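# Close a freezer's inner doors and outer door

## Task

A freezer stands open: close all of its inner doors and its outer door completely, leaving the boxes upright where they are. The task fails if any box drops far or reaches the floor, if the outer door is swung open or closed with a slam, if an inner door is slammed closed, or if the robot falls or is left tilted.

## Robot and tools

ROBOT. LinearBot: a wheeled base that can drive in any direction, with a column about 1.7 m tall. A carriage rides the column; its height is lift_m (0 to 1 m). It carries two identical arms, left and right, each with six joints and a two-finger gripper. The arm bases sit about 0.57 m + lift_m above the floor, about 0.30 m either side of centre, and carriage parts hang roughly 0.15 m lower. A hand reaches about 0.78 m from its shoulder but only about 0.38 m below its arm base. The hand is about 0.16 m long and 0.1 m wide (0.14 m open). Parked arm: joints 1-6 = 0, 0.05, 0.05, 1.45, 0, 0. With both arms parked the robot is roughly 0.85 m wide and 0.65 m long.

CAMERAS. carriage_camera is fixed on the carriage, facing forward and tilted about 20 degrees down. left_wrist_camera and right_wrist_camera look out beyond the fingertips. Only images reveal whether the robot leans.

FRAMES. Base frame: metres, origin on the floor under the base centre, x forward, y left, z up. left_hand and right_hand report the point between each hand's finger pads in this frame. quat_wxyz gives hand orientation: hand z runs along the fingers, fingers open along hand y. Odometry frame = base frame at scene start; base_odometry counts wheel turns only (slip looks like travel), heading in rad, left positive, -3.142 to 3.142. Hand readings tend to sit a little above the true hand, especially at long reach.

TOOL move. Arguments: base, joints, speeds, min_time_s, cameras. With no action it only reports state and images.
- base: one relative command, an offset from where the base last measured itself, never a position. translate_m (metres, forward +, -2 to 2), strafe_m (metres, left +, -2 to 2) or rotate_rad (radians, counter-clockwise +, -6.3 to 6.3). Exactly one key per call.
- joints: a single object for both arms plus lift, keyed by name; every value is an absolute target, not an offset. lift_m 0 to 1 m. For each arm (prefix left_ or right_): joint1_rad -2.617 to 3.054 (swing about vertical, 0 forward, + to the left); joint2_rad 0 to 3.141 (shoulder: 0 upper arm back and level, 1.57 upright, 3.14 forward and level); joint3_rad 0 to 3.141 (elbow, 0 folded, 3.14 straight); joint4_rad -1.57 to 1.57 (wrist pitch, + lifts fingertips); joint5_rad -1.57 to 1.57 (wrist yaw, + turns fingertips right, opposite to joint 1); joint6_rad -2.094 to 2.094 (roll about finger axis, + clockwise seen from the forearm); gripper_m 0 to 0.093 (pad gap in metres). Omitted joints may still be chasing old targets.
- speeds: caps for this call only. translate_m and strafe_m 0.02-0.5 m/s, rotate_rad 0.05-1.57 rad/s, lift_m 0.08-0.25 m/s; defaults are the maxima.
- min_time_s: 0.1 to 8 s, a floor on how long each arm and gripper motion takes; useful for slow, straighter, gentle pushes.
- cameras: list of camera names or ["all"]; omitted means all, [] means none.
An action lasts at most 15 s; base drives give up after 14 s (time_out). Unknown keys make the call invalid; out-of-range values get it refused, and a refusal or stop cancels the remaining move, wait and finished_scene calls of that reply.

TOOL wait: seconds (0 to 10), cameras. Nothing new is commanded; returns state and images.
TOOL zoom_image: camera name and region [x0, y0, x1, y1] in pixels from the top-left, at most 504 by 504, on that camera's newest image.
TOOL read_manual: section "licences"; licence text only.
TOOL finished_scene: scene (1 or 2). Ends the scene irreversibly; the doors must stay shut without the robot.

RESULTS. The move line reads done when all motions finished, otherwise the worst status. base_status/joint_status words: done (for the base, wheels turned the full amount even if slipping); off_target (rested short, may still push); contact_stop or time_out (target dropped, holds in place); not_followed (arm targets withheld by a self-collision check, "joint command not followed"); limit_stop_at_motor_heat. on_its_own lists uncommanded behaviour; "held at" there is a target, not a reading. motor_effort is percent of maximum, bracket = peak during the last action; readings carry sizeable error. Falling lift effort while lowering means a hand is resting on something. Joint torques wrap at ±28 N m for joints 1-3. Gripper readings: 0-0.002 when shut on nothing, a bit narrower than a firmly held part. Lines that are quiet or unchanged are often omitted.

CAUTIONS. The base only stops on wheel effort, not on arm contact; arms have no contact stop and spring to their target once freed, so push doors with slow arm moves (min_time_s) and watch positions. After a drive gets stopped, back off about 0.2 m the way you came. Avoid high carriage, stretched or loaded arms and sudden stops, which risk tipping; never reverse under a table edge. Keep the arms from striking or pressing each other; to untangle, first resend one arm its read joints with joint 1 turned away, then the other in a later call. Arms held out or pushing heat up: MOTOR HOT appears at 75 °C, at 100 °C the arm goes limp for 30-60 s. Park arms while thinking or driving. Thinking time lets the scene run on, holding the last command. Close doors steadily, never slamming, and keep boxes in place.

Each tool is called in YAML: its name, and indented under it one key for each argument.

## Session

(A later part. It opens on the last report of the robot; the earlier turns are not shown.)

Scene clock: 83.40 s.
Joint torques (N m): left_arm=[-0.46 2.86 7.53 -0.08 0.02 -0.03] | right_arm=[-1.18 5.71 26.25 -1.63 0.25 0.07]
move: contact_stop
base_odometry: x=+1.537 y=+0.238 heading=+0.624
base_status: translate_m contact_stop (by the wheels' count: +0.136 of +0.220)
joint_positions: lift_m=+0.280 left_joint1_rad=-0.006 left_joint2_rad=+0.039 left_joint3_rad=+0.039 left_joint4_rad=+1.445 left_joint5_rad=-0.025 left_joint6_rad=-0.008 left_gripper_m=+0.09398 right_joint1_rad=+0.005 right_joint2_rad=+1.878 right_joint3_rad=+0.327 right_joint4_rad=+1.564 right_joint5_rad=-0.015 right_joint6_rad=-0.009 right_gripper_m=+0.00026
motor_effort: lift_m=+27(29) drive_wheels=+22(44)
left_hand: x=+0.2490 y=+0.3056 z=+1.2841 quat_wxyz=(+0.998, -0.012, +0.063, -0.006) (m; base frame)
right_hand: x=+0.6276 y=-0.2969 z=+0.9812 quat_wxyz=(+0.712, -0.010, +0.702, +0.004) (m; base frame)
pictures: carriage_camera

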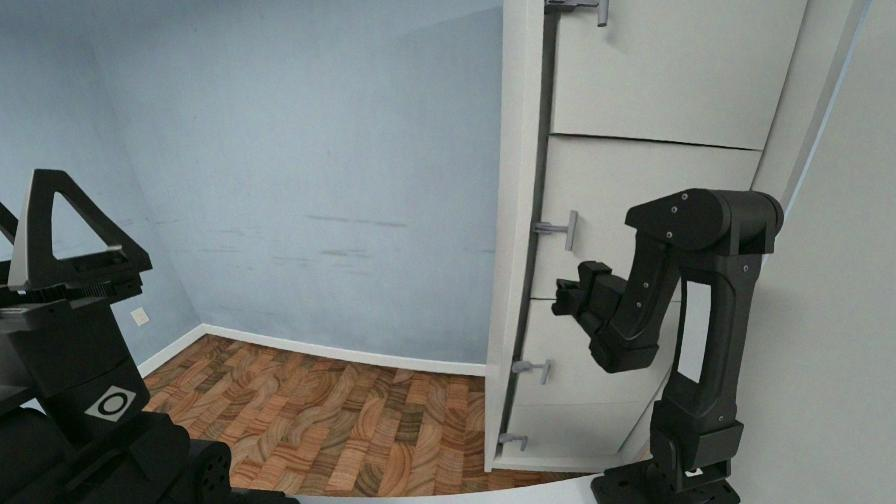

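move:
  base: {"translate_m": -0.2}
  speeds: {"translate_m": 0.2}
  cameras: []

move:
  joints: {"lift_m": 0.71}
  cameras: ["carriage_camera"]

move:
  base: {"translate_m": 0.22}
  speeds: {"translate_m": 0.07}
  cameras: ["carriage_camera"]

Scene clock: 87.00 s.
Joint torques (N m): left_arm=[-0.38 2.88 7.49 -0.07 0.02 -0.05] | right_arm=[-0.87 -8.66 6.84 1.73 0.23 0.11]
move: done
base_odometry: x=+1.375 y=+0.121 heading=+0.623
base_status: done
joint_positions: lift_m=+0.280 left_joint1_rad=-0.006 left_joint2_rad=+0.039 left_joint3_rad=+0.039 left_joint4_rad=+1.445 left_joint5_rad=-0.025 left_joint6_rad=-0.008 left_gripper_m=+0.09398 right_joint1_rad=+0.004 right_joint2_rad=+1.999 right_joint3_rad=+0.786 right_joint4_rad=+1.204 right_joint5_rad=-0.011 right_joint6_rad=-0.009 right_gripper_m=+0.00026
motor_effort: lift_m=+27(27) drive_wheels=+5(18)
left_hand: x=+0.2490 y=+0.3056 z=+1.2841 quat_wxyz=(+0.998, -0.012, +0.063, -0.006) (m; base frame)
right_hand: x=+0.7346 y=-0.2975 z=+0.9995 quat_wxyz=(+0.704, -0.008, +0.710, +0.002) (m; base frame)
pictures: none

Scene clock: 89.27 s.
Joint torques (N m): left_arm=[-0.42 2.89 7.51 -0.08 0.02 -0.04] | right_arm=[-0.98 -8.87 6.38 1.82 0.24 0.08]
move: done
base_odometry: x=+1.375 y=+0.121 heading=+0.623
joint_positions: lift_m=+0.710 left_joint1_rad=-0.006 left_joint2_rad=+0.039 left_joint3_rad=+0.039 left_joint4_rad=+1.445 left_joint5_rad=-0.025 left_joint6_rad=-0.008 left_gripper_m=+0.09398 right_joint1_rad=+0.004 right_joint2_rad=+2.003 right_joint3_rad=+0.786 right_joint4_rad=+1.194 right_joint5_rad=-0.010 right_joint6_rad=-0.009 right_gripper_m=+0.00026
joint_status: all done
motor_effort: lift_m=+30(37) drive_wheels=+5(10)
left_hand: x=+0.2490 y=+0.3056 z=+1.7138 quat_wxyz=(+0.998, -0.012, +0.063, -0.006) (m; base frame)
right_hand: x=+0.7347 y=-0.2976 z=+1.4244 quat_wxyz=(+0.699, -0.008, +0.715, +0.002) (m; base frame)
pictures: carriage_camera

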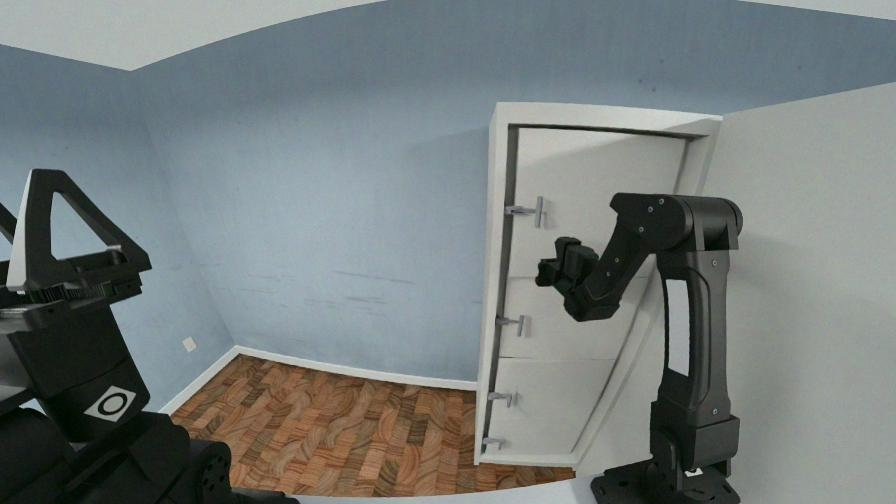

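Scene clock: 92.30 s.
Joint torques (N m): left_arm=[-0.4 2.85 7.47 -0.04 0.01 -0.03] | right_arm=[-1.07 -1.74 27.1 -0.28 0.69 0.09]
move: contact_stop
base_odometry: x=+1.504 y=+0.215 heading=+0.618
base_status: translate_m contact_stop (by the wheels' count: +0.159 of +0.220)
joint_positions: lift_m=+0.710 left_joint1_rad=-0.006 left_joint2_rad=+0.039 left_joint3_rad=+0.039 left_joint4_rad=+1.443 left_joint5_rad=-0.024 left_joint6_rad=-0.008 left_gripper_m=+0.09398 right_joint1_rad=+0.007 right_joint2_rad=+1.942 right_joint3_rad=+0.548 right_joint4_rad=+1.418 right_joint5_rad=-0.066 right_joint6_rad=-0.009 right_gripper_m=+0.00024
motor_effort: lift_m=+29(30) drive_wheels=+20(46)
left_hand: x=+0.2495 y=+0.3055 z=+1.7137 quat_wxyz=(+0.998, -0.012, +0.063, -0.006) (m; base frame)
right_hand: x=+0.6803 y=-0.2870 z=+1.4206 quat_wxyz=(+0.715, -0.029, +0.698, +0.022) (m; base frame)
pictures: carriage_camera

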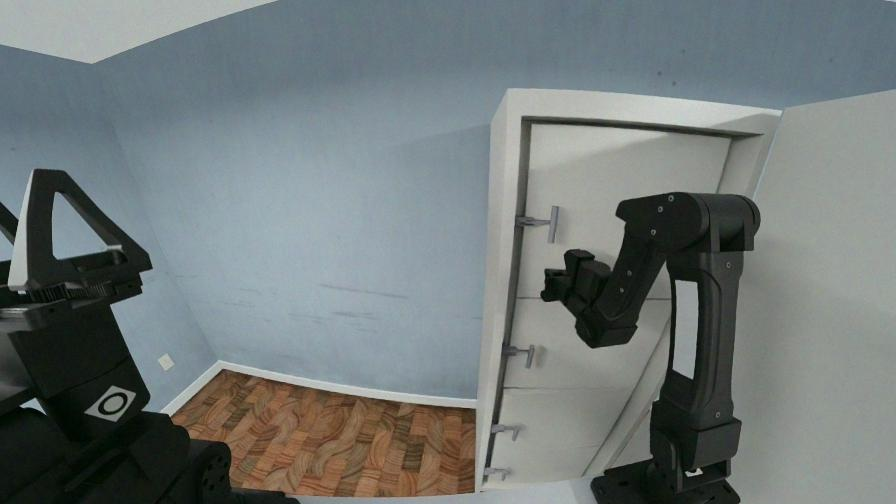

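Now door 3.

move:
  base: {"translate_m": -0.25}
  speeds: {"translate_m": 0.2}
  cameras: []

move:
  joints: {"lift_m": 0.1}
  cameras: ["carriage_camera"]

move:
  base: {"translate_m": 0.3}
  speeds: {"translate_m": 0.07}
  cameras: ["carriage_camera"]

Scene clock: 96.07 s.
Joint torques (N m): left_arm=[-0.38 2.84 7.53 -0.05 -0.01 -0.03] | right_arm=[-0.88 -8.46 6.94 1.72 0.27 0.1]
move: done
base_odometry: x=+1.300 y=+0.070 heading=+0.617
base_status: done
joint_positions: lift_m=+0.710 left_joint1_rad=-0.006 left_joint2_rad=+0.039 left_joint3_rad=+0.039 left_joint4_rad=+1.443 left_joint5_rad=-0.024 left_joint6_rad=-0.008 left_gripper_m=+0.09398 right_joint1_rad=+0.005 right_joint2_rad=+1.997 right_joint3_rad=+0.786 right_joint4_rad=+1.203 right_joint5_rad=-0.011 right_joint6_rad=-0.009 right_gripper_m=+0.00024
motor_effort: lift_m=+30(30) drive_wheels=-9(22)
left_hand: x=+0.2497 y=+0.3055 z=+1.7137 quat_wxyz=(+0.998, -0.012, +0.064, -0.006) (m; base frame)
right_hand: x=+0.7345 y=-0.2970 z=+1.4296 quat_wxyz=(+0.704, -0.009, +0.710, +0.003) (m; base frame)
pictures: none

Scene clock: 99.03 s.
Joint torques (N m): left_arm=[-0.4 3 7.49 0 0 -0.04] | right_arm=[-0.99 -8.72 6.35 1.83 0.14 0.07]
move: done
base_odometry: x=+1.300 y=+0.070 heading=+0.617
joint_positions: lift_m=+0.100 left_joint1_rad=-0.006 left_joint2_rad=+0.039 left_joint3_rad=+0.039 left_joint4_rad=+1.443 left_joint5_rad=-0.024 left_joint6_rad=-0.008 left_gripper_m=+0.09398 right_joint1_rad=+0.005 right_joint2_rad=+2.002 right_joint3_rad=+0.788 right_joint4_rad=+1.189 right_joint5_rad=-0.010 right_joint6_rad=-0.009 right_gripper_m=+0.00024
joint_status: all done
motor_effort: lift_m=+24(24) drive_wheels=+5(9)
left_hand: x=+0.2497 y=+0.3055 z=+1.1043 quat_wxyz=(+0.998, -0.012, +0.064, -0.006) (m; base frame)
right_hand: x=+0.7350 y=-0.2973 z=+0.8150 quat_wxyz=(+0.698, -0.008, +0.716, +0.002) (m; base frame)
pictures: carriage_camera

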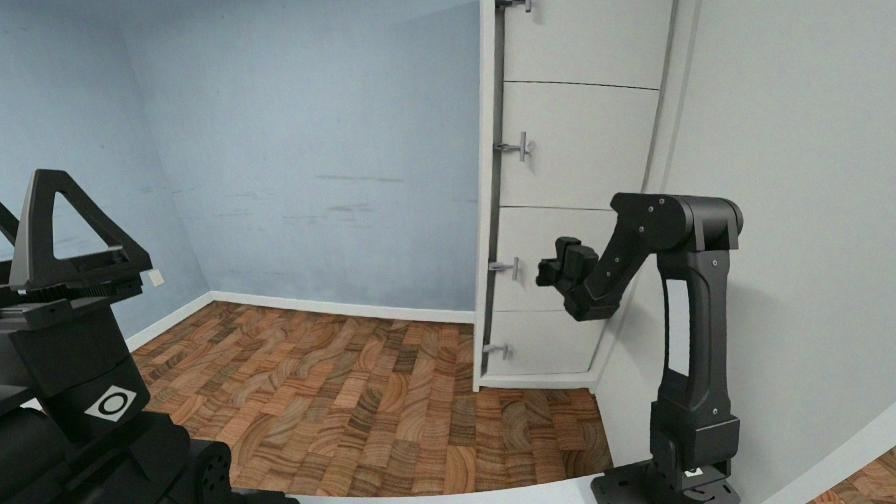

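Scene clock: 107.43 s.
Joint torques (N m): left_arm=[-0.34 2.89 7.45 -0.09 0 -0.04] | right_arm=[-0.99 5.64 26.51 -1.71 0.14 0.08]
move: time_out
base_odometry: x=+1.543 y=+0.242 heading=+0.613
base_status: translate_m time_out (by the wheels' count: +0.298 of +0.300)
joint_positions: lift_m=+0.100 left_joint1_rad=-0.006 left_joint2_rad=+0.039 left_joint3_rad=+0.039 left_joint4_rad=+1.445 left_joint5_rad=-0.024 left_joint6_rad=-0.008 left_gripper_m=+0.09398 right_joint1_rad=+0.005 right_joint2_rad=+1.881 right_joint3_rad=+0.340 right_joint4_rad=+1.564 right_joint5_rad=-0.002 right_joint6_rad=-0.009 right_gripper_m=+0.00024
motor_effort: lift_m=+24(24) drive_wheels=+21(36)
left_hand: x=+0.2491 y=+0.3055 z=+1.1044 quat_wxyz=(+0.998, -0.012, +0.063, -0.006) (m; base frame)
right_hand: x=+0.6309 y=-0.2990 z=+0.8041 quat_wxyz=(+0.715, -0.006, +0.699, -0.001) (m; base frame)
pictures: carriage_camera

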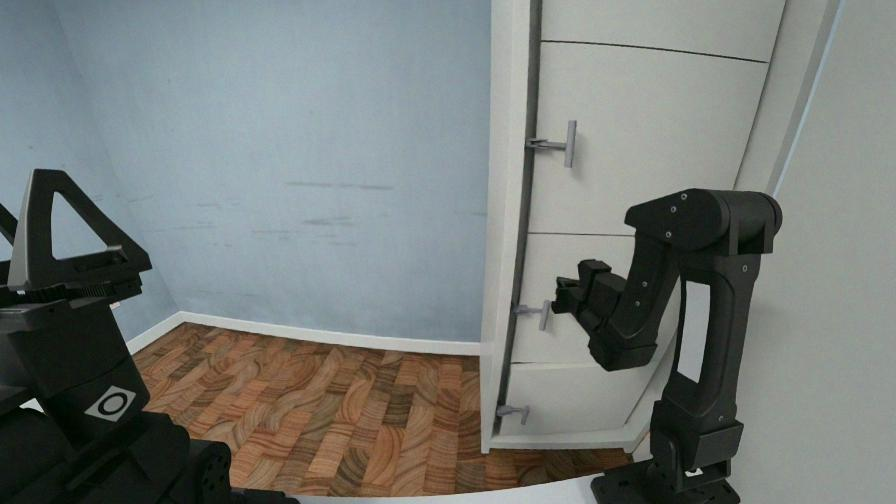

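move:
  base: {"translate_m": -0.4}
  speeds: {"translate_m": 0.2}
  cameras: []

move:
  joints: {"lift_m": 0.0, "right_joint1_rad": 0, "right_joint2_rad": 2.9, "right_joint3_rad": 1.6, "right_joint4_rad": 0.6, "right_joint5_rad": 0}
  min_time_s: 2
  cameras: []

move:
  base: {"translate_m": 0.37}
  speeds: {"translate_m": 0.07}
  cameras: ["carriage_camera"]

move:
  base: {"translate_m": -0.5}
  speeds: {"translate_m": 0.2}
  cameras: ["carriage_camera"]

Scene clock: 112.70 s.
Joint torques (N m): left_arm=[-0.43 2.96 7.54 -0.05 0.02 -0.03] | right_arm=[-0.8 -8.38 6.58 1.7 0.2 0.07]
move: done
base_odometry: x=+1.216 y=+0.013 heading=+0.612
base_status: done
joint_positions: lift_m=+0.100 left_joint1_rad=-0.006 left_joint2_rad=+0.039 left_joint3_rad=+0.039 left_joint4_rad=+1.444 left_joint5_rad=-0.024 left_joint6_rad=-0.008 left_gripper_m=+0.09398 right_joint1_rad=+0.005 right_joint2_rad=+1.998 right_joint3_rad=+0.786 right_joint4_rad=+1.203 right_joint5_rad=-0.007 right_joint6_rad=-0.009 right_gripper_m=+0.00024
motor_effort: lift_m=+24(24) drive_wheels=-9(16)
left_hand: x=+0.2494 y=+0.3055 z=+1.1043 quat_wxyz=(+0.998, -0.012, +0.063, -0.006) (m; base frame)
right_hand: x=+0.7347 y=-0.2977 z=+0.8200 quat_wxyz=(+0.704, -0.008, +0.710, +0.001) (m; base frame)
pictures: none

Scene clock: 115.00 s.
Joint torques (N m): left_arm=[-0.44 2.86 7.56 -0.05 0 -0.02] | right_arm=[-1.05 -12.12 6.56 1.5 0.24 0.07]
move: done
base_odometry: x=+1.216 y=+0.013 heading=+0.612
joint_positions: lift_m=+0.000 left_joint1_rad=-0.006 left_joint2_rad=+0.039 left_joint3_rad=+0.039 left_joint4_rad=+1.444 left_joint5_rad=-0.024 left_joint6_rad=-0.008 left_gripper_m=+0.09398 right_joint1_rad=+0.005 right_joint2_rad=+2.893 right_joint3_rad=+1.581 right_joint4_rad=+0.608 right_joint5_rad=-0.007 right_joint6_rad=-0.009 right_gripper_m=+0.00024
joint_status: all done
motor_effort: lift_m=+24(26) drive_wheels=-8(9)
left_hand: x=+0.2494 y=+0.3055 z=+1.0043 quat_wxyz=(+0.998, -0.012, +0.063, -0.006) (m; base frame)
right_hand: x=+0.8011 y=-0.2973 z=+0.3743 quat_wxyz=(+0.420, -0.008, +0.908, +0.003) (m; base frame)
pictures: none

Scene clock: 120.97 s.
Joint torques (N m): left_arm=[-0.43 2.81 7.45 -0.05 0 -0.03] | right_arm=[-2.4 -20.38 19.19 4.4 0.35 0.36]
move: done
base_odometry: x=+1.519 y=+0.225 heading=+0.611
base_status: done
joint_positions: lift_m=+0.000 left_joint1_rad=-0.006 left_joint2_rad=+0.039 left_joint3_rad=+0.039 left_joint4_rad=+1.444 left_joint5_rad=-0.024 left_joint6_rad=-0.008 left_gripper_m=+0.09398 right_joint1_rad=+0.024 right_joint2_rad=+3.006 right_joint3_rad=+1.421 right_joint4_rad=+0.176 right_joint5_rad=-0.025 right_joint6_rad=-0.028 right_gripper_m=+0.00024
motor_effort: lift_m=+24(24) drive_wheels=+10(23)
left_hand: x=+0.2494 y=+0.3055 z=+1.0043 quat_wxyz=(+0.998, -0.012, +0.063, -0.006) (m; base frame)
right_hand: x=+0.5947 y=-0.2883 z=+0.2375 quat_wxyz=(+0.081, -0.027, +0.996, +0.012) (m; base frame)
pictures: carriage_camera

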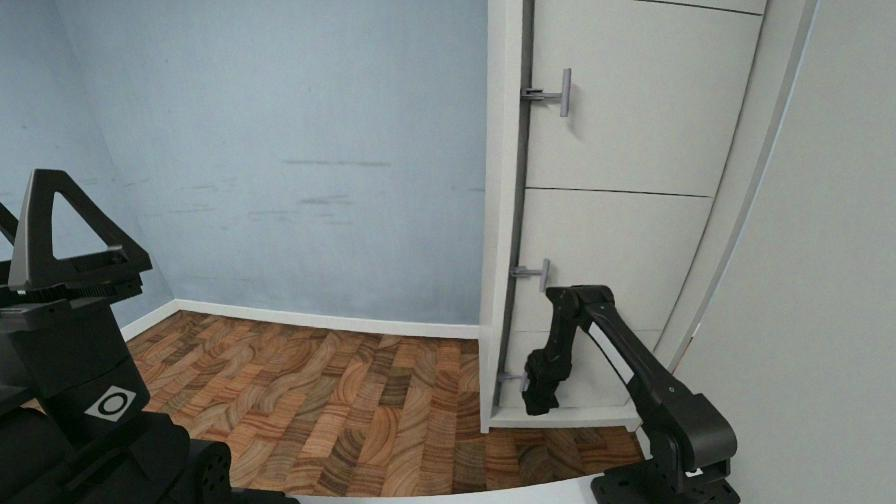

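Scene clock: 124.63 s.
Joint torques (N m): left_arm=[-0.4 2.85 7.46 -0.05 0.01 -0.05] | right_arm=[-0.88 -15.16 5.23 1.6 0.23 0.14]
move: done
base_odometry: x=+1.109 y=-0.062 heading=+0.610
base_status: done
joint_positions: lift_m=+0.000 left_joint1_rad=-0.006 left_joint2_rad=+0.039 left_joint3_rad=+0.039 left_joint4_rad=+1.443 left_joint5_rad=-0.024 left_joint6_rad=-0.008 left_gripper_m=+0.09398 right_joint1_rad=+0.004 right_joint2_rad=+2.927 right_joint3_rad=+1.595 right_joint4_rad=+0.585 right_joint5_rad=-0.010 right_joint6_rad=-0.010 right_gripper_m=+0.00024
motor_effort: lift_m=+24(24) drive_wheels=-9(14)
left_hand: x=+0.2495 y=+0.3055 z=+1.0043 quat_wxyz=(+0.998, -0.012, +0.063, -0.006) (m; base frame)
right_hand: x=+0.7917 y=-0.2976 z=+0.3556 quat_wxyz=(+0.400, -0.008, +0.916, +0.003) (m; base frame)
pictures: carriage_camera

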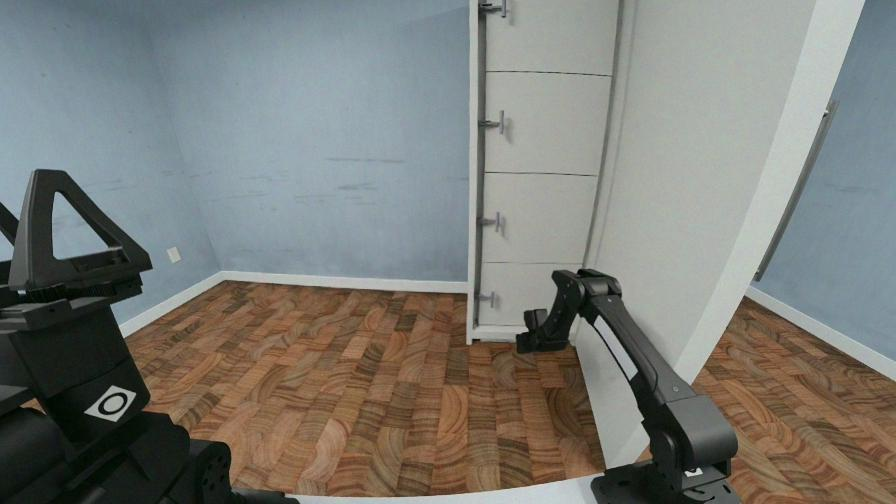

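move:
  base: {"translate_m": -0.37}
  joints: {"lift_m": 0.5, "right_joint1_rad": 0, "right_joint2_rad": 2.0, "right_joint3_rad": 0.8, "right_joint4_rad": 1.2, "right_joint5_rad": 0, "right_joint6_rad": 0}
  speeds: {"translate_m": 0.2}
  min_time_s: 2.5
  cameras: ["carriage_camera"]

move:
  base: {"strafe_m": -0.7}
  cameras: ["carriage_camera","right_wrist_camera"]

Scene clock: 130.20 s.
Joint torques (N m): left_arm=[-0.44 2.78 7.61 -0.08 0.01 -0.02] | right_arm=[-0.68 -12.18 5.37 1.96 0.24 0.1]
move: done
base_odometry: x=+0.805 y=-0.273 heading=+0.608
base_status: done
joint_positions: lift_m=+0.500 left_joint1_rad=-0.006 left_joint2_rad=+0.039 left_joint3_rad=+0.039 left_joint4_rad=+1.442 left_joint5_rad=-0.024 left_joint6_rad=-0.008 left_gripper_m=+0.09398 right_joint1_rad=+0.004 right_joint2_rad=+2.035 right_joint3_rad=+0.802 right_joint4_rad=+1.178 right_joint5_rad=-0.010 right_joint6_rad=-0.009 right_gripper_m=+0.00024
joint_status: all done
motor_effort: lift_m=+29(37) drive_wheels=-9(13)
left_hand: x=+0.2499 y=+0.3055 z=+1.5036 quat_wxyz=(+0.998, -0.012, +0.064, -0.006) (m; base frame)
right_hand: x=+0.7387 y=-0.2978 z=+1.2010 quat_wxyz=(+0.687, -0.008, +0.726, +0.002) (m; base frame)
pictures: carriage_camera

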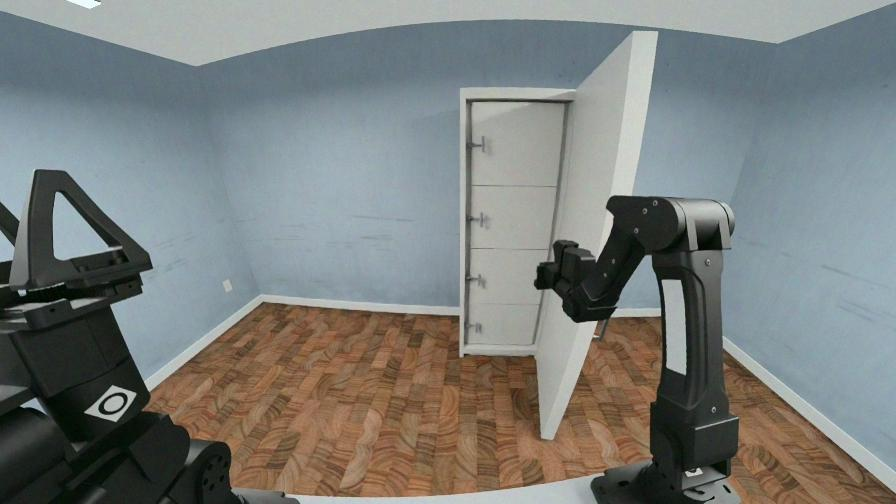

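Scene clock: 133.83 s.
Joint torques (N m): left_arm=[-0.32 2.93 7.5 -0.02 0.01 -0.04] | right_arm=[-0.21 -12.19 5.19 2 0.17 0.11]
move: done
base_odometry: x=+1.205 y=-0.848 heading=+0.608
base_status: done
joint_positions: lift_m=+0.500 left_joint1_rad=-0.005 left_joint2_rad=+0.039 left_joint3_rad=+0.039 left_joint4_rad=+1.442 left_joint5_rad=-0.024 left_joint6_rad=-0.008 left_gripper_m=+0.09398 right_joint1_rad=-0.002 right_joint2_rad=+2.035 right_joint3_rad=+0.802 right_joint4_rad=+1.178 right_joint5_rad=-0.007 right_joint6_rad=-0.009 right_gripper_m=+0.00024
motor_effort: lift_m=+29(29) drive_wheels=-5(10)
left_hand: x=+0.2499 y=+0.3055 z=+1.5036 quat_wxyz=(+0.998, -0.012, +0.064, -0.006) (m; base frame)
right_hand: x=+0.7387 y=-0.3012 z=+1.2012 quat_wxyz=(+0.688, -0.005, +0.726, -0.001) (m; base frame)
pictures: carriage_camera, right_wrist_camera

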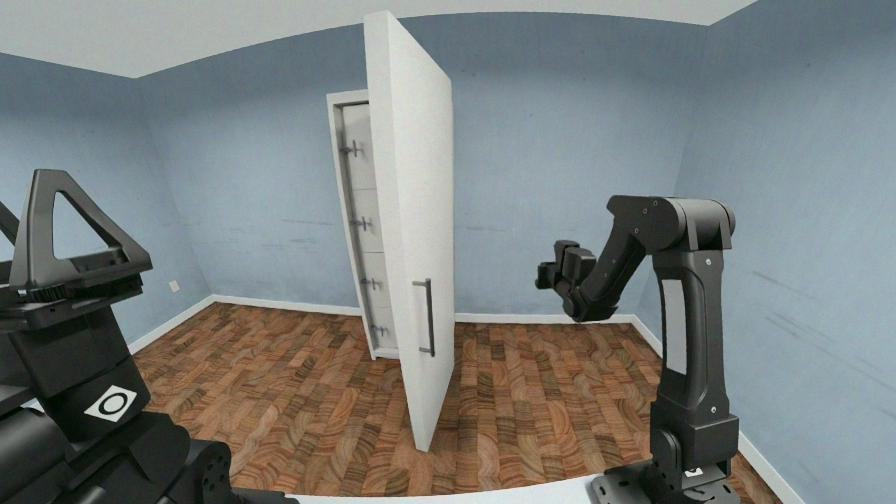

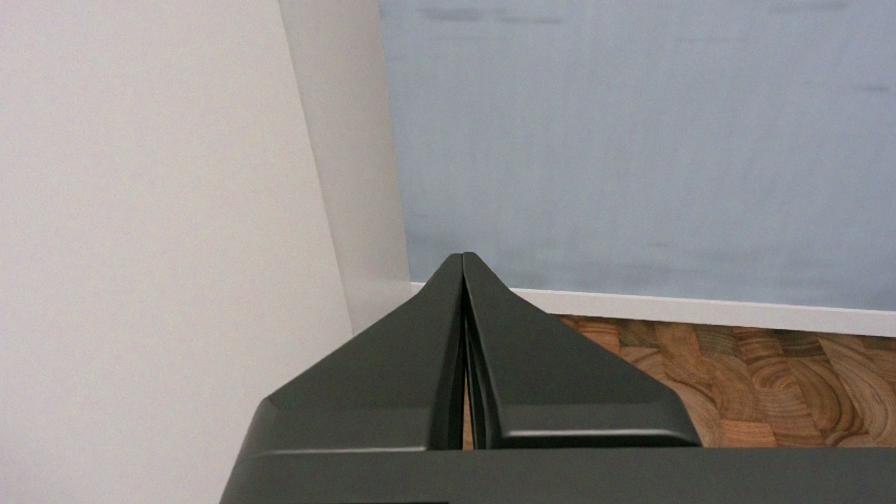

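move:
  base: {"translate_m": 0.42}
  speeds: {"translate_m": 0.25}
  cameras: []

move:
  base: {"strafe_m": 0.45}
  speeds: {"strafe_m": 0.07}
  cameras: ["carriage_camera","right_wrist_camera"]

Scene clock: 141.47 s.
Joint torques (N m): left_arm=[-0.39 2.92 7.64 -0.04 0.01 -0.04] | right_arm=[-0.24 -11.88 5.23 1.87 0.21 0.1]
move: done
base_odometry: x=+1.550 y=-0.608 heading=+0.607
base_status: done
joint_positions: lift_m=+0.500 left_joint1_rad=-0.005 left_joint2_rad=+0.039 left_joint3_rad=+0.039 left_joint4_rad=+1.443 left_joint5_rad=-0.024 left_joint6_rad=-0.008 left_gripper_m=+0.09398 right_joint1_rad=-0.002 right_joint2_rad=+2.032 right_joint3_rad=+0.802 right_joint4_rad=+1.180 right_joint5_rad=-0.007 right_joint6_rad=-0.009 right_gripper_m=+0.00024
motor_effort: lift_m=+29(29) drive_wheels=-7(11)
left_hand: x=+0.2496 y=+0.3055 z=+1.5036 quat_wxyz=(+0.998, -0.012, +0.064, -0.006) (m; base frame)
right_hand: x=+0.7387 y=-0.3012 z=+1.2029 quat_wxyz=(+0.689, -0.005, +0.725, -0.001) (m; base frame)
pictures: none

Scene clock: 148.70 s.
Joint torques (N m): left_arm=[-0.47 2.92 7.53 -0.04 0.01 -0.03] | right_arm=[-0.18 -11.9 5.52 1.93 0.07 0.02]
move: done
base_odometry: x=+1.293 y=-0.239 heading=+0.607
base_status: done
joint_positions: lift_m=+0.500 left_joint1_rad=-0.005 left_joint2_rad=+0.039 left_joint3_rad=+0.039 left_joint4_rad=+1.443 left_joint5_rad=-0.023 left_joint6_rad=-0.008 left_gripper_m=+0.09398 right_joint1_rad=-0.002 right_joint2_rad=+2.032 right_joint3_rad=+0.802 right_joint4_rad=+1.180 right_joint5_rad=+0.009 right_joint6_rad=+0.001 right_gripper_m=+0.00024
motor_effort: lift_m=+29(29) drive_wheels=-3(6)
left_hand: x=+0.2496 y=+0.3054 z=+1.5036 quat_wxyz=(+0.998, -0.012, +0.064, -0.006) (m; base frame)
right_hand: x=+0.7386 y=-0.3041 z=+1.2031 quat_wxyz=(+0.689, +0.004, +0.724, -0.004) (m; base frame)
pictures: carriage_camera, right_wrist_camera

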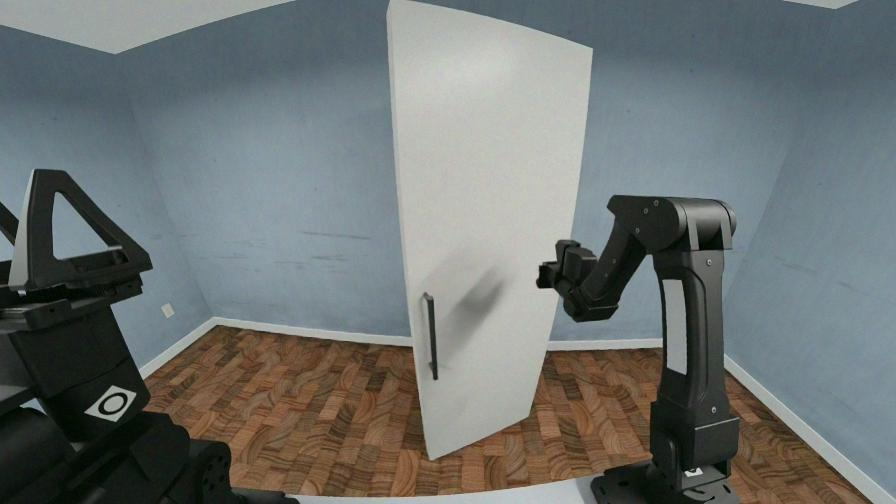

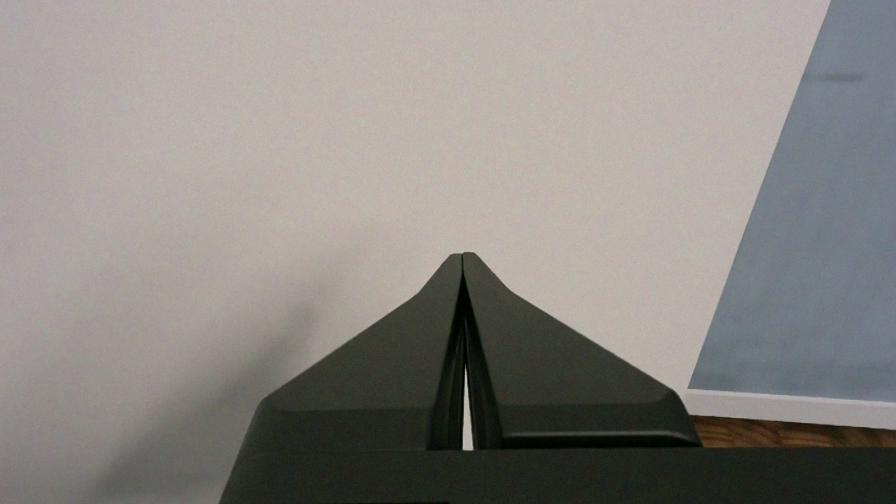

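move:
  base: {"strafe_m": 0.25}
  speeds: {"strafe_m": 0.07}
  cameras: ["carriage_camera"]

move:
  base: {"translate_m": 0.3}
  speeds: {"translate_m": 0.05}
  cameras: ["carriage_camera","right_wrist_camera"]

Scene clock: 154.30 s.
Joint torques (N m): left_arm=[-0.36 2.81 7.53 -0.04 0.02 -0.03] | right_arm=[-0.43 -11.92 5.27 1.89 0.04 0]
move: done
base_odometry: x=+1.151 y=-0.033 heading=+0.607
base_status: done
joint_positions: lift_m=+0.500 left_joint1_rad=-0.005 left_joint2_rad=+0.039 left_joint3_rad=+0.039 left_joint4_rad=+1.443 left_joint5_rad=-0.023 left_joint6_rad=-0.008 left_gripper_m=+0.09398 right_joint1_rad=-0.001 right_joint2_rad=+2.032 right_joint3_rad=+0.802 right_joint4_rad=+1.181 right_joint5_rad=+0.009 right_joint6_rad=+0.001 right_gripper_m=+0.00024
motor_effort: lift_m=+29(29) drive_wheels=-4(7)
left_hand: x=+0.2496 y=+0.3054 z=+1.5036 quat_wxyz=(+0.998, -0.012, +0.064, -0.006) (m; base frame)
right_hand: x=+0.7386 y=-0.3038 z=+1.2032 quat_wxyz=(+0.690, +0.004, +0.724, -0.003) (m; base frame)
pictures: carriage_camera

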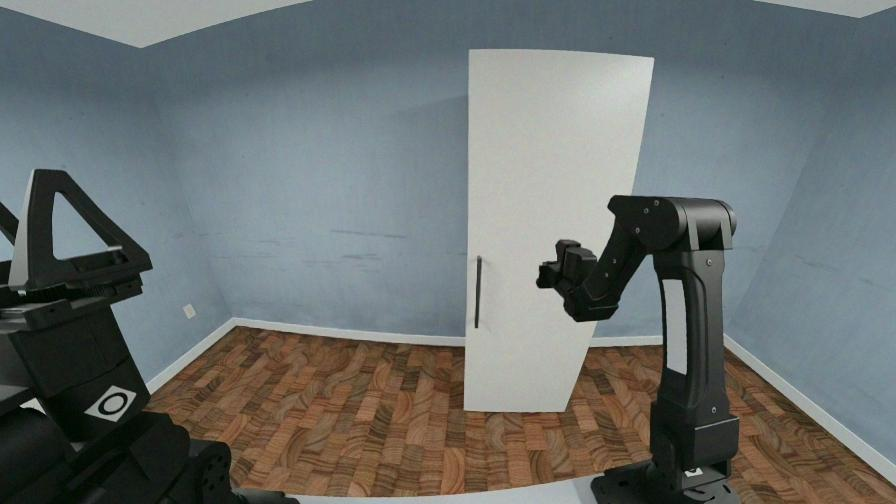

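Scene clock: 160.77 s.
Joint torques (N m): left_arm=[-0.38 2.88 7.51 -0.06 0.01 -0.05] | right_arm=[-0.32 -3.59 22.75 0.66 0.06 -0.02]
move: done
base_odometry: x=+1.397 y=+0.138 heading=+0.606
base_status: done
joint_positions: lift_m=+0.500 left_joint1_rad=-0.005 left_joint2_rad=+0.039 left_joint3_rad=+0.039 left_joint4_rad=+1.443 left_joint5_rad=-0.023 left_joint6_rad=-0.008 left_gripper_m=+0.09398 right_joint1_rad=-0.001 right_joint2_rad=+1.958 right_joint3_rad=+0.613 right_joint4_rad=+1.317 right_joint5_rad=+0.009 right_joint6_rad=+0.001 right_gripper_m=+0.00024
motor_effort: lift_m=+29(29) drive_wheels=+15(18)
left_hand: x=+0.2496 y=+0.3054 z=+1.5036 quat_wxyz=(+0.998, -0.012, +0.064, -0.006) (m; base frame)
right_hand: x=+0.6959 y=-0.3033 z=+1.2015 quat_wxyz=(+0.697, +0.004, +0.717, -0.003) (m; base frame)
pictures: carriage_camera, right_wrist_camera

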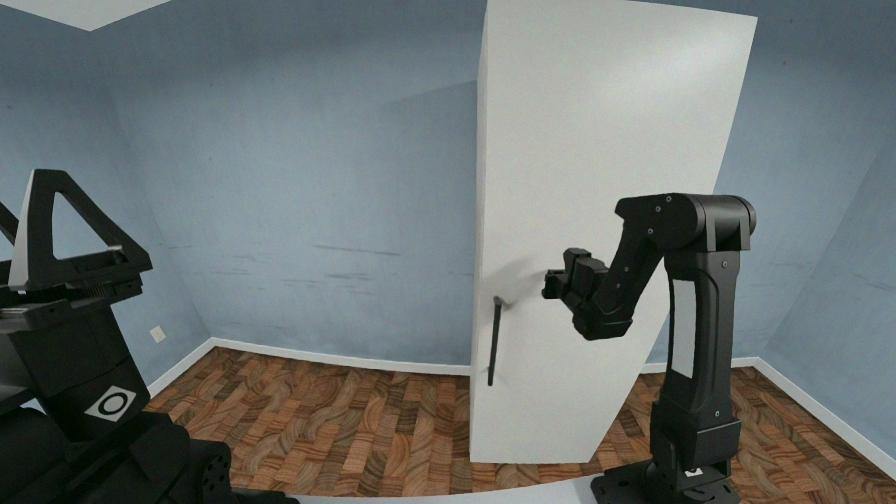

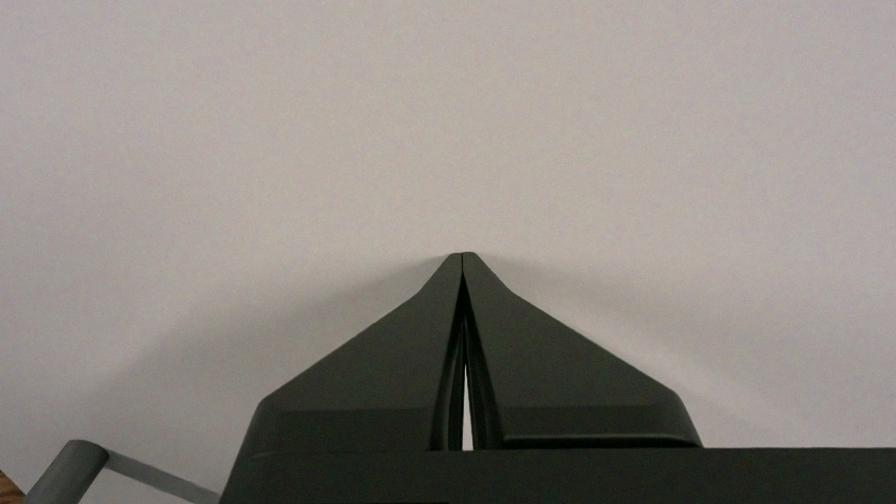

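move:
  base: {"translate_m": 0.06}
  speeds: {"translate_m": 0.04}
  cameras: []

wait:
  seconds: 0.1
  cameras: []

Scene clock: 163.57 s.
Joint torques (N m): left_arm=[-0.42 2.96 7.56 -0.08 0 -0.03] | right_arm=[-0.44 0.17 26.51 -1.48 0.4 0.02]
move: done
base_odometry: x=+1.446 y=+0.172 heading=+0.605
base_status: done
joint_positions: lift_m=+0.500 left_joint1_rad=-0.005 left_joint2_rad=+0.039 left_joint3_rad=+0.039 left_joint4_rad=+1.444 left_joint5_rad=-0.023 left_joint6_rad=-0.008 left_gripper_m=+0.09398 right_joint1_rad=+0.003 right_joint2_rad=+1.934 right_joint3_rad=+0.396 right_joint4_rad=+1.544 right_joint5_rad=-0.032 right_joint6_rad=+0.001 right_gripper_m=+0.00024
motor_effort: lift_m=+29(29) drive_wheels=+23(34)
left_hand: x=+0.2494 y=+0.3054 z=+1.5037 quat_wxyz=(+0.998, -0.012, +0.063, -0.006) (m; base frame)
right_hand: x=+0.6446 y=-0.2948 z=+1.1949 quat_wxyz=(+0.709, -0.012, +0.705, +0.013) (m; base frame)
pictures: none

Scene clock: 163.67 s.
Joint torques (N m): left_arm=[-0.46 2.82 7.47 -0.09 0 -0.03] | right_arm=[-0.84 0.12 26.39 -1.42 0.42 -0.06]
base_odometry: x=+1.446 y=+0.172 heading=+0.605
base_status: done
joint_positions: lift_m=+0.500 left_joint1_rad=-0.005 left_joint2_rad=+0.039 left_joint3_rad=+0.039 left_joint4_rad=+1.444 left_joint5_rad=-0.023 left_joint6_rad=-0.008 left_gripper_m=+0.09398 right_joint1_rad=+0.003 right_joint2_rad=+1.934 right_joint3_rad=+0.396 right_joint4_rad=+1.544 right_joint5_rad=-0.032 right_joint6_rad=+0.001 right_gripper_m=+0.00024
motor_effort: lift_m=+29(29) drive_wheels=+23(34)
left_hand: x=+0.2494 y=+0.3054 z=+1.5037 quat_wxyz=(+0.998, -0.012, +0.063, -0.006) (m; base frame)
right_hand: x=+0.6446 y=-0.2948 z=+1.1949 quat_wxyz=(+0.709, -0.012, +0.705, +0.013) (m; base frame)
wait: 0.10 s; no rest
pictures: none

move:
  base: {"translate_m": -0.4}
  speeds: {"translate_m": 0.15}
  cameras: []

move:
  base: {"strafe_m": 0.6}
  joints: {"lift_m": 0.3, "right_joint1_rad": 0, "right_joint2_rad": 0.05, "right_joint3_rad": 0.05, "right_joint4_rad": 1.45}
  min_time_s: 3
  cameras: ["carriage_camera"]

zoom_image:
  camera: "carriage_camera"
  region: [520, 0, 760, 440]

Scene clock: 168.93 s.
Joint torques (N m): left_arm=[-0.46 2.84 7.64 -0.02 0 -0.03] | right_arm=[-0.79 -8.5 6.91 1.7 0.2 -0.05]
move: done
base_odometry: x=+1.116 y=-0.055 heading=+0.604
base_status: done
joint_positions: lift_m=+0.500 left_joint1_rad=-0.005 left_joint2_rad=+0.039 left_joint3_rad=+0.039 left_joint4_rad=+1.443 left_joint5_rad=-0.023 left_joint6_rad=-0.008 left_gripper_m=+0.09398 right_joint1_rad=+0.004 right_joint2_rad=+2.000 right_joint3_rad=+0.785 right_joint4_rad=+1.203 right_joint5_rad=-0.011 right_joint6_rad=+0.000 right_gripper_m=+0.00023
motor_effort: lift_m=+29(29) drive_wheels=+4(21)
left_hand: x=+0.2497 y=+0.3054 z=+1.5036 quat_wxyz=(+0.998, -0.012, +0.064, -0.006) (m; base frame)
right_hand: x=+0.7345 y=-0.2978 z=+1.2178 quat_wxyz=(+0.703, -0.005, +0.711, +0.005) (m; base frame)
pictures: none

Scene clock: 172.40 s.
Joint torques (N m): left_arm=[-0.38 2.91 7.53 -0.04 0.01 -0.05] | right_arm=[-0.21 3.51 5.55 0.02 0.26 -0.1]
move: done
base_odometry: x=+0.775 y=+0.438 heading=+0.604
base_status: done
joint_positions: lift_m=+0.300 left_joint1_rad=-0.006 left_joint2_rad=+0.039 left_joint3_rad=+0.039 left_joint4_rad=+1.443 left_joint5_rad=-0.023 left_joint6_rad=-0.008 left_gripper_m=+0.09398 right_joint1_rad=+0.000 right_joint2_rad=+0.055 right_joint3_rad=+0.055 right_joint4_rad=+1.437 right_joint5_rad=-0.008 right_joint6_rad=+0.000 right_gripper_m=+0.00023
joint_status: all done
motor_effort: lift_m=+24(26) drive_wheels=+0(10)
left_hand: x=+0.2497 y=+0.3054 z=+1.3042 quat_wxyz=(+0.998, -0.012, +0.064, -0.006) (m; base frame)
right_hand: x=+0.2515 y=-0.3002 z=+1.3083 quat_wxyz=(+0.998, -0.004, +0.067, +0.000) (m; base frame)
pictures: carriage_camera

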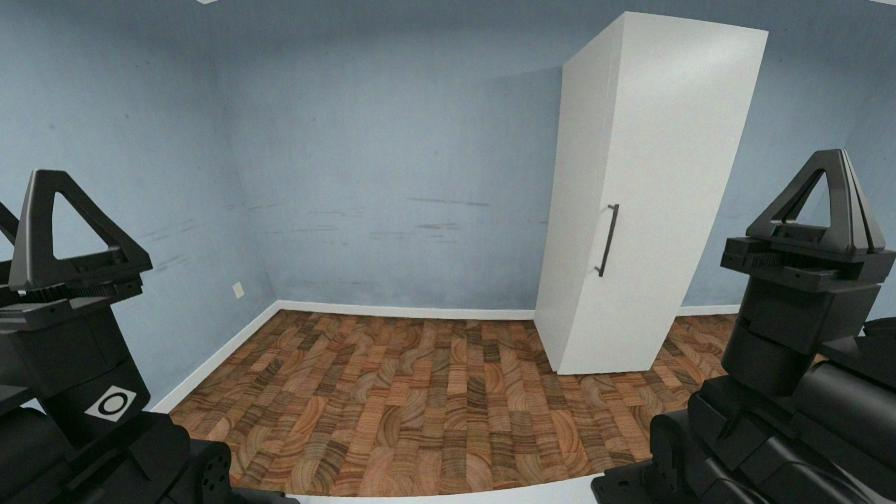

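Scaled by 1.145.

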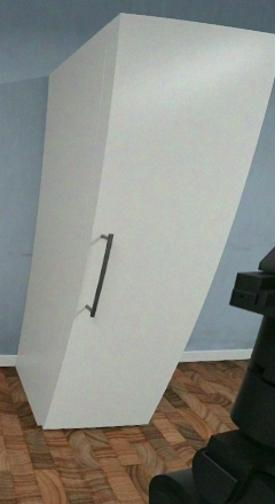

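finished_scene:
  scene: 2

The scene is finished: the task was done.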